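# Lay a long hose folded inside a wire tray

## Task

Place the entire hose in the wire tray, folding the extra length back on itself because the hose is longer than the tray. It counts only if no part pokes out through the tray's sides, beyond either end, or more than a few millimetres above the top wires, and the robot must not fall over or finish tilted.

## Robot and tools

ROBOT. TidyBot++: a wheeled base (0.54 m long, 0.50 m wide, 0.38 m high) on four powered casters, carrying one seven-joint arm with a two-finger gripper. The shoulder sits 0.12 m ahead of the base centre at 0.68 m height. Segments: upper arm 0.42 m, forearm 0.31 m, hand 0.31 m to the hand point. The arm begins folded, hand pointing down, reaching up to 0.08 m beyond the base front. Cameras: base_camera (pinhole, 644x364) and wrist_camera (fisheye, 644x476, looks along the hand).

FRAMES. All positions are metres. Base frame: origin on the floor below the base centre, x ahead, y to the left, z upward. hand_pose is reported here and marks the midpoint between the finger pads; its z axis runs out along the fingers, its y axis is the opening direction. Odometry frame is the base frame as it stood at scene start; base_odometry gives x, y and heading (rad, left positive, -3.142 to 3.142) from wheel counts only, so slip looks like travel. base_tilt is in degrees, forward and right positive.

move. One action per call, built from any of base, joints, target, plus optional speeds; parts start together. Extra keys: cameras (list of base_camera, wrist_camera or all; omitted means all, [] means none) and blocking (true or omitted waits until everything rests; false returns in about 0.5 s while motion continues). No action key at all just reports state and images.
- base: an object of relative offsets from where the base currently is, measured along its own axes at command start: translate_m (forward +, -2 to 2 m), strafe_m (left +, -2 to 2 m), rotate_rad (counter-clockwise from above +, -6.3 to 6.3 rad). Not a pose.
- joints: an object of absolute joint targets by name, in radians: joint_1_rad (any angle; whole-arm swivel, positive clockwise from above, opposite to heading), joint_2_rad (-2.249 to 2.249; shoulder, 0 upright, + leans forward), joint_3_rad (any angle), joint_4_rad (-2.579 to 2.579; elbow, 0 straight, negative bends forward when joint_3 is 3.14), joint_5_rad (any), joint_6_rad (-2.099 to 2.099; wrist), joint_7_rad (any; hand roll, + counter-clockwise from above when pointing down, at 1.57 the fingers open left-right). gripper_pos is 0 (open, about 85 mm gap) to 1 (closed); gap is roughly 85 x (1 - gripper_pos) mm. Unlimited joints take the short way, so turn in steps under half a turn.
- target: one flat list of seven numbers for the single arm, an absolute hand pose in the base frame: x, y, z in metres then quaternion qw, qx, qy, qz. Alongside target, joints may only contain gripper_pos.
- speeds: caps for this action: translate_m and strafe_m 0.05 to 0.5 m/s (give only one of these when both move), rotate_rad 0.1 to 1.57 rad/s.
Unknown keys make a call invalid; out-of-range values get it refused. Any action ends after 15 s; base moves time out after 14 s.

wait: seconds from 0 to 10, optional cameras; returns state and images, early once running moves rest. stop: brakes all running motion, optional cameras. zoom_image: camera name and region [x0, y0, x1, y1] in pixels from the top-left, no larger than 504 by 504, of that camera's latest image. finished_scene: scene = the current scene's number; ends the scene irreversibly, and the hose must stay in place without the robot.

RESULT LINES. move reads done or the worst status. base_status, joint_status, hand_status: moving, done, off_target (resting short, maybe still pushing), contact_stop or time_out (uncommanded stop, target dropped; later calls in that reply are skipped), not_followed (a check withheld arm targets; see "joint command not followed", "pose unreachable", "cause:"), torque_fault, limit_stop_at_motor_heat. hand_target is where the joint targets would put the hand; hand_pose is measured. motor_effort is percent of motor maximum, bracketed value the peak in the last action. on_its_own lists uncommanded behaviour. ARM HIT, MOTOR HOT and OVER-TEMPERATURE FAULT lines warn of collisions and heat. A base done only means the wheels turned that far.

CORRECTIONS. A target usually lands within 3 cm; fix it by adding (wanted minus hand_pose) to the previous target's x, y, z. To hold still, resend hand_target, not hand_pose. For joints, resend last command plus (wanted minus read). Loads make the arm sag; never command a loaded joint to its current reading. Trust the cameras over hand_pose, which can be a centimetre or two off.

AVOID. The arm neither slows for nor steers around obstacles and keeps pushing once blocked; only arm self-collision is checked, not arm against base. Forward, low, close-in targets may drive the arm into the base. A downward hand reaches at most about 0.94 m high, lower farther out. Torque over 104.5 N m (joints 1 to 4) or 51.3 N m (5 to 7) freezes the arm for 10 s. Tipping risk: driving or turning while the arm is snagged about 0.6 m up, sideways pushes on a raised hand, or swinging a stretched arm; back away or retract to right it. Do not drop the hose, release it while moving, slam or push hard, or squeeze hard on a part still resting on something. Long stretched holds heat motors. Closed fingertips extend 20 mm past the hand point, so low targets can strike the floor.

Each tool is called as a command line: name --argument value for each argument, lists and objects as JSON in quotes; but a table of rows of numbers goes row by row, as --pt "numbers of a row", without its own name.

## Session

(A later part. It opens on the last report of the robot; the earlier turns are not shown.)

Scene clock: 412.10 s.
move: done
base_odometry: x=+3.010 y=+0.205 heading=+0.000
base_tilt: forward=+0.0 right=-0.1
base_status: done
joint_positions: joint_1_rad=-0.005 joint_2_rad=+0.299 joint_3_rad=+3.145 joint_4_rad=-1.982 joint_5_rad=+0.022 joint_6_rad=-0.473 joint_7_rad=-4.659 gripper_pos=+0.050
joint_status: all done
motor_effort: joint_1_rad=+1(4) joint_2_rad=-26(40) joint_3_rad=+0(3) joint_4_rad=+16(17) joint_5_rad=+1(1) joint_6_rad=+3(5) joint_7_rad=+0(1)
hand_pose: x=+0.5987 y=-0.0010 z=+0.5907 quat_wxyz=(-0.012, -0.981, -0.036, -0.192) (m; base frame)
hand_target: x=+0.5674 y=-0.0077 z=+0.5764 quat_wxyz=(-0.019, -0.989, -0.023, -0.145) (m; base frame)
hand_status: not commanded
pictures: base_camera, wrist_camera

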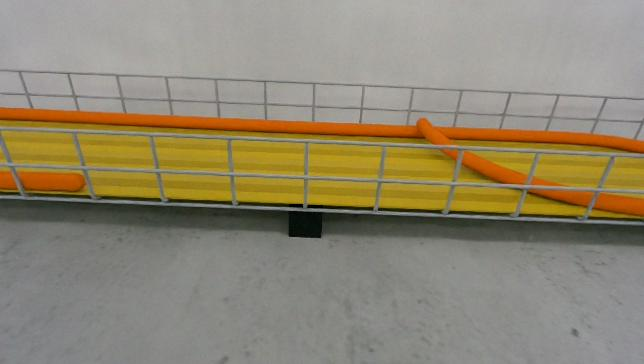

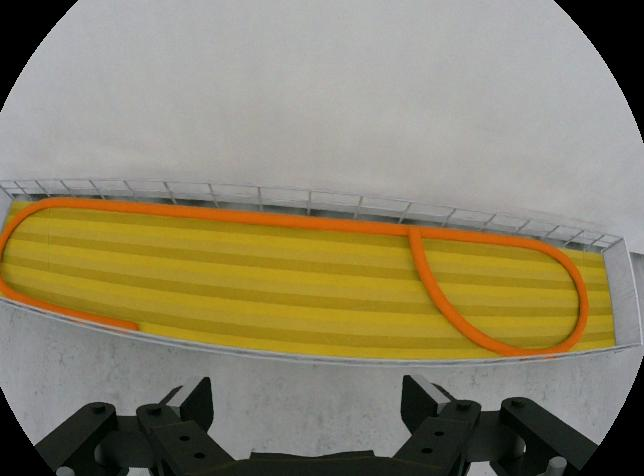

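move --base '{"strafe_m": -0.6}' --joints '{"joint_2_rad": 0.89, "joint_4_rad": -1.56, "joint_6_rad": -0.72}' --cameras '["wrist_camera", "base_camera"]'

zoom_image --camera "wrist_camera" --region '[150, 150, 500, 400]'

zoom_image --camera "base_camera" --region '[160, 60, 560, 300]'

Scene clock: 415.13 s.
move: done
base_odometry: x=+3.010 y=-0.395 heading=-0.001
base_tilt: forward=+0.0 right=-0.1
base_status: done
joint_positions: joint_1_rad=+0.002 joint_2_rad=+0.873 joint_3_rad=+3.145 joint_4_rad=-1.593 joint_5_rad=+0.022 joint_6_rad=-0.642 joint_7_rad=-4.659 gripper_pos=+0.050
joint_status: all done
motor_effort: joint_1_rad=+1(3) joint_2_rad=-39(41) joint_3_rad=-1(2) joint_4_rad=+12(17) joint_5_rad=+1(1) joint_6_rad=+0(4) joint_7_rad=+0(1)
hand_pose: x=+0.6482 y=-0.0056 z=+0.3955 quat_wxyz=(-0.008, -0.999, -0.033, -0.016) (m; base frame)
hand_target: x=+0.6379 y=-0.0101 z=+0.3936 quat_wxyz=(-0.019, -0.999, -0.023, +0.014) (m; base frame)
hand_status: not commanded
pictures: base_camera, wrist_camera

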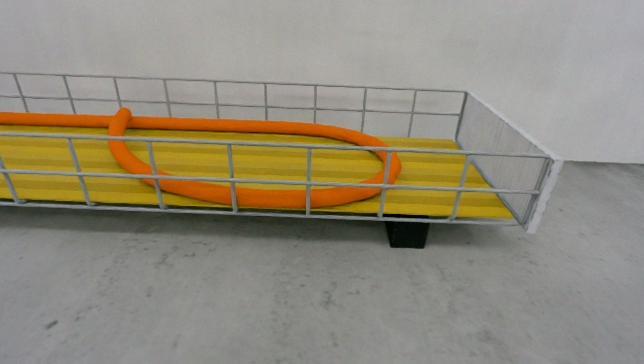

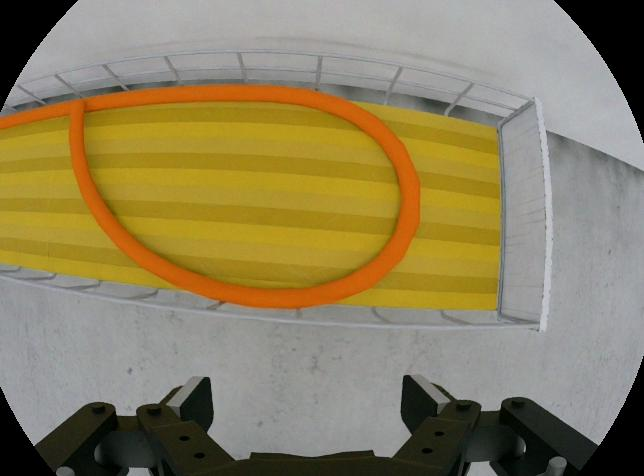

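Scaled by 1.440.

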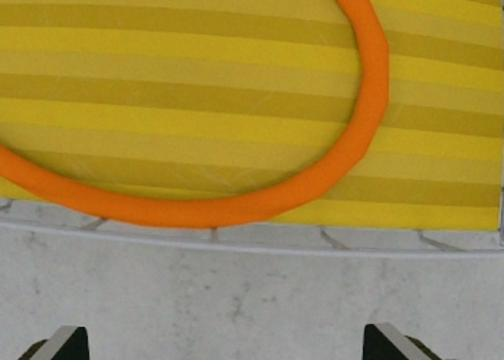

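Scaled by 1.260.

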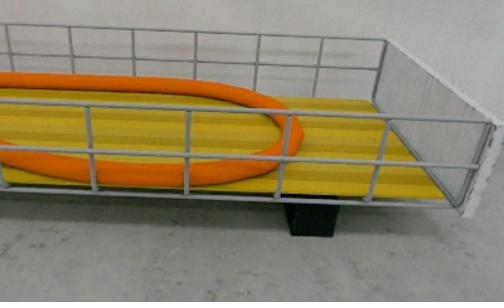

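finished_scene --scene 1

The scene is finished: the task was done.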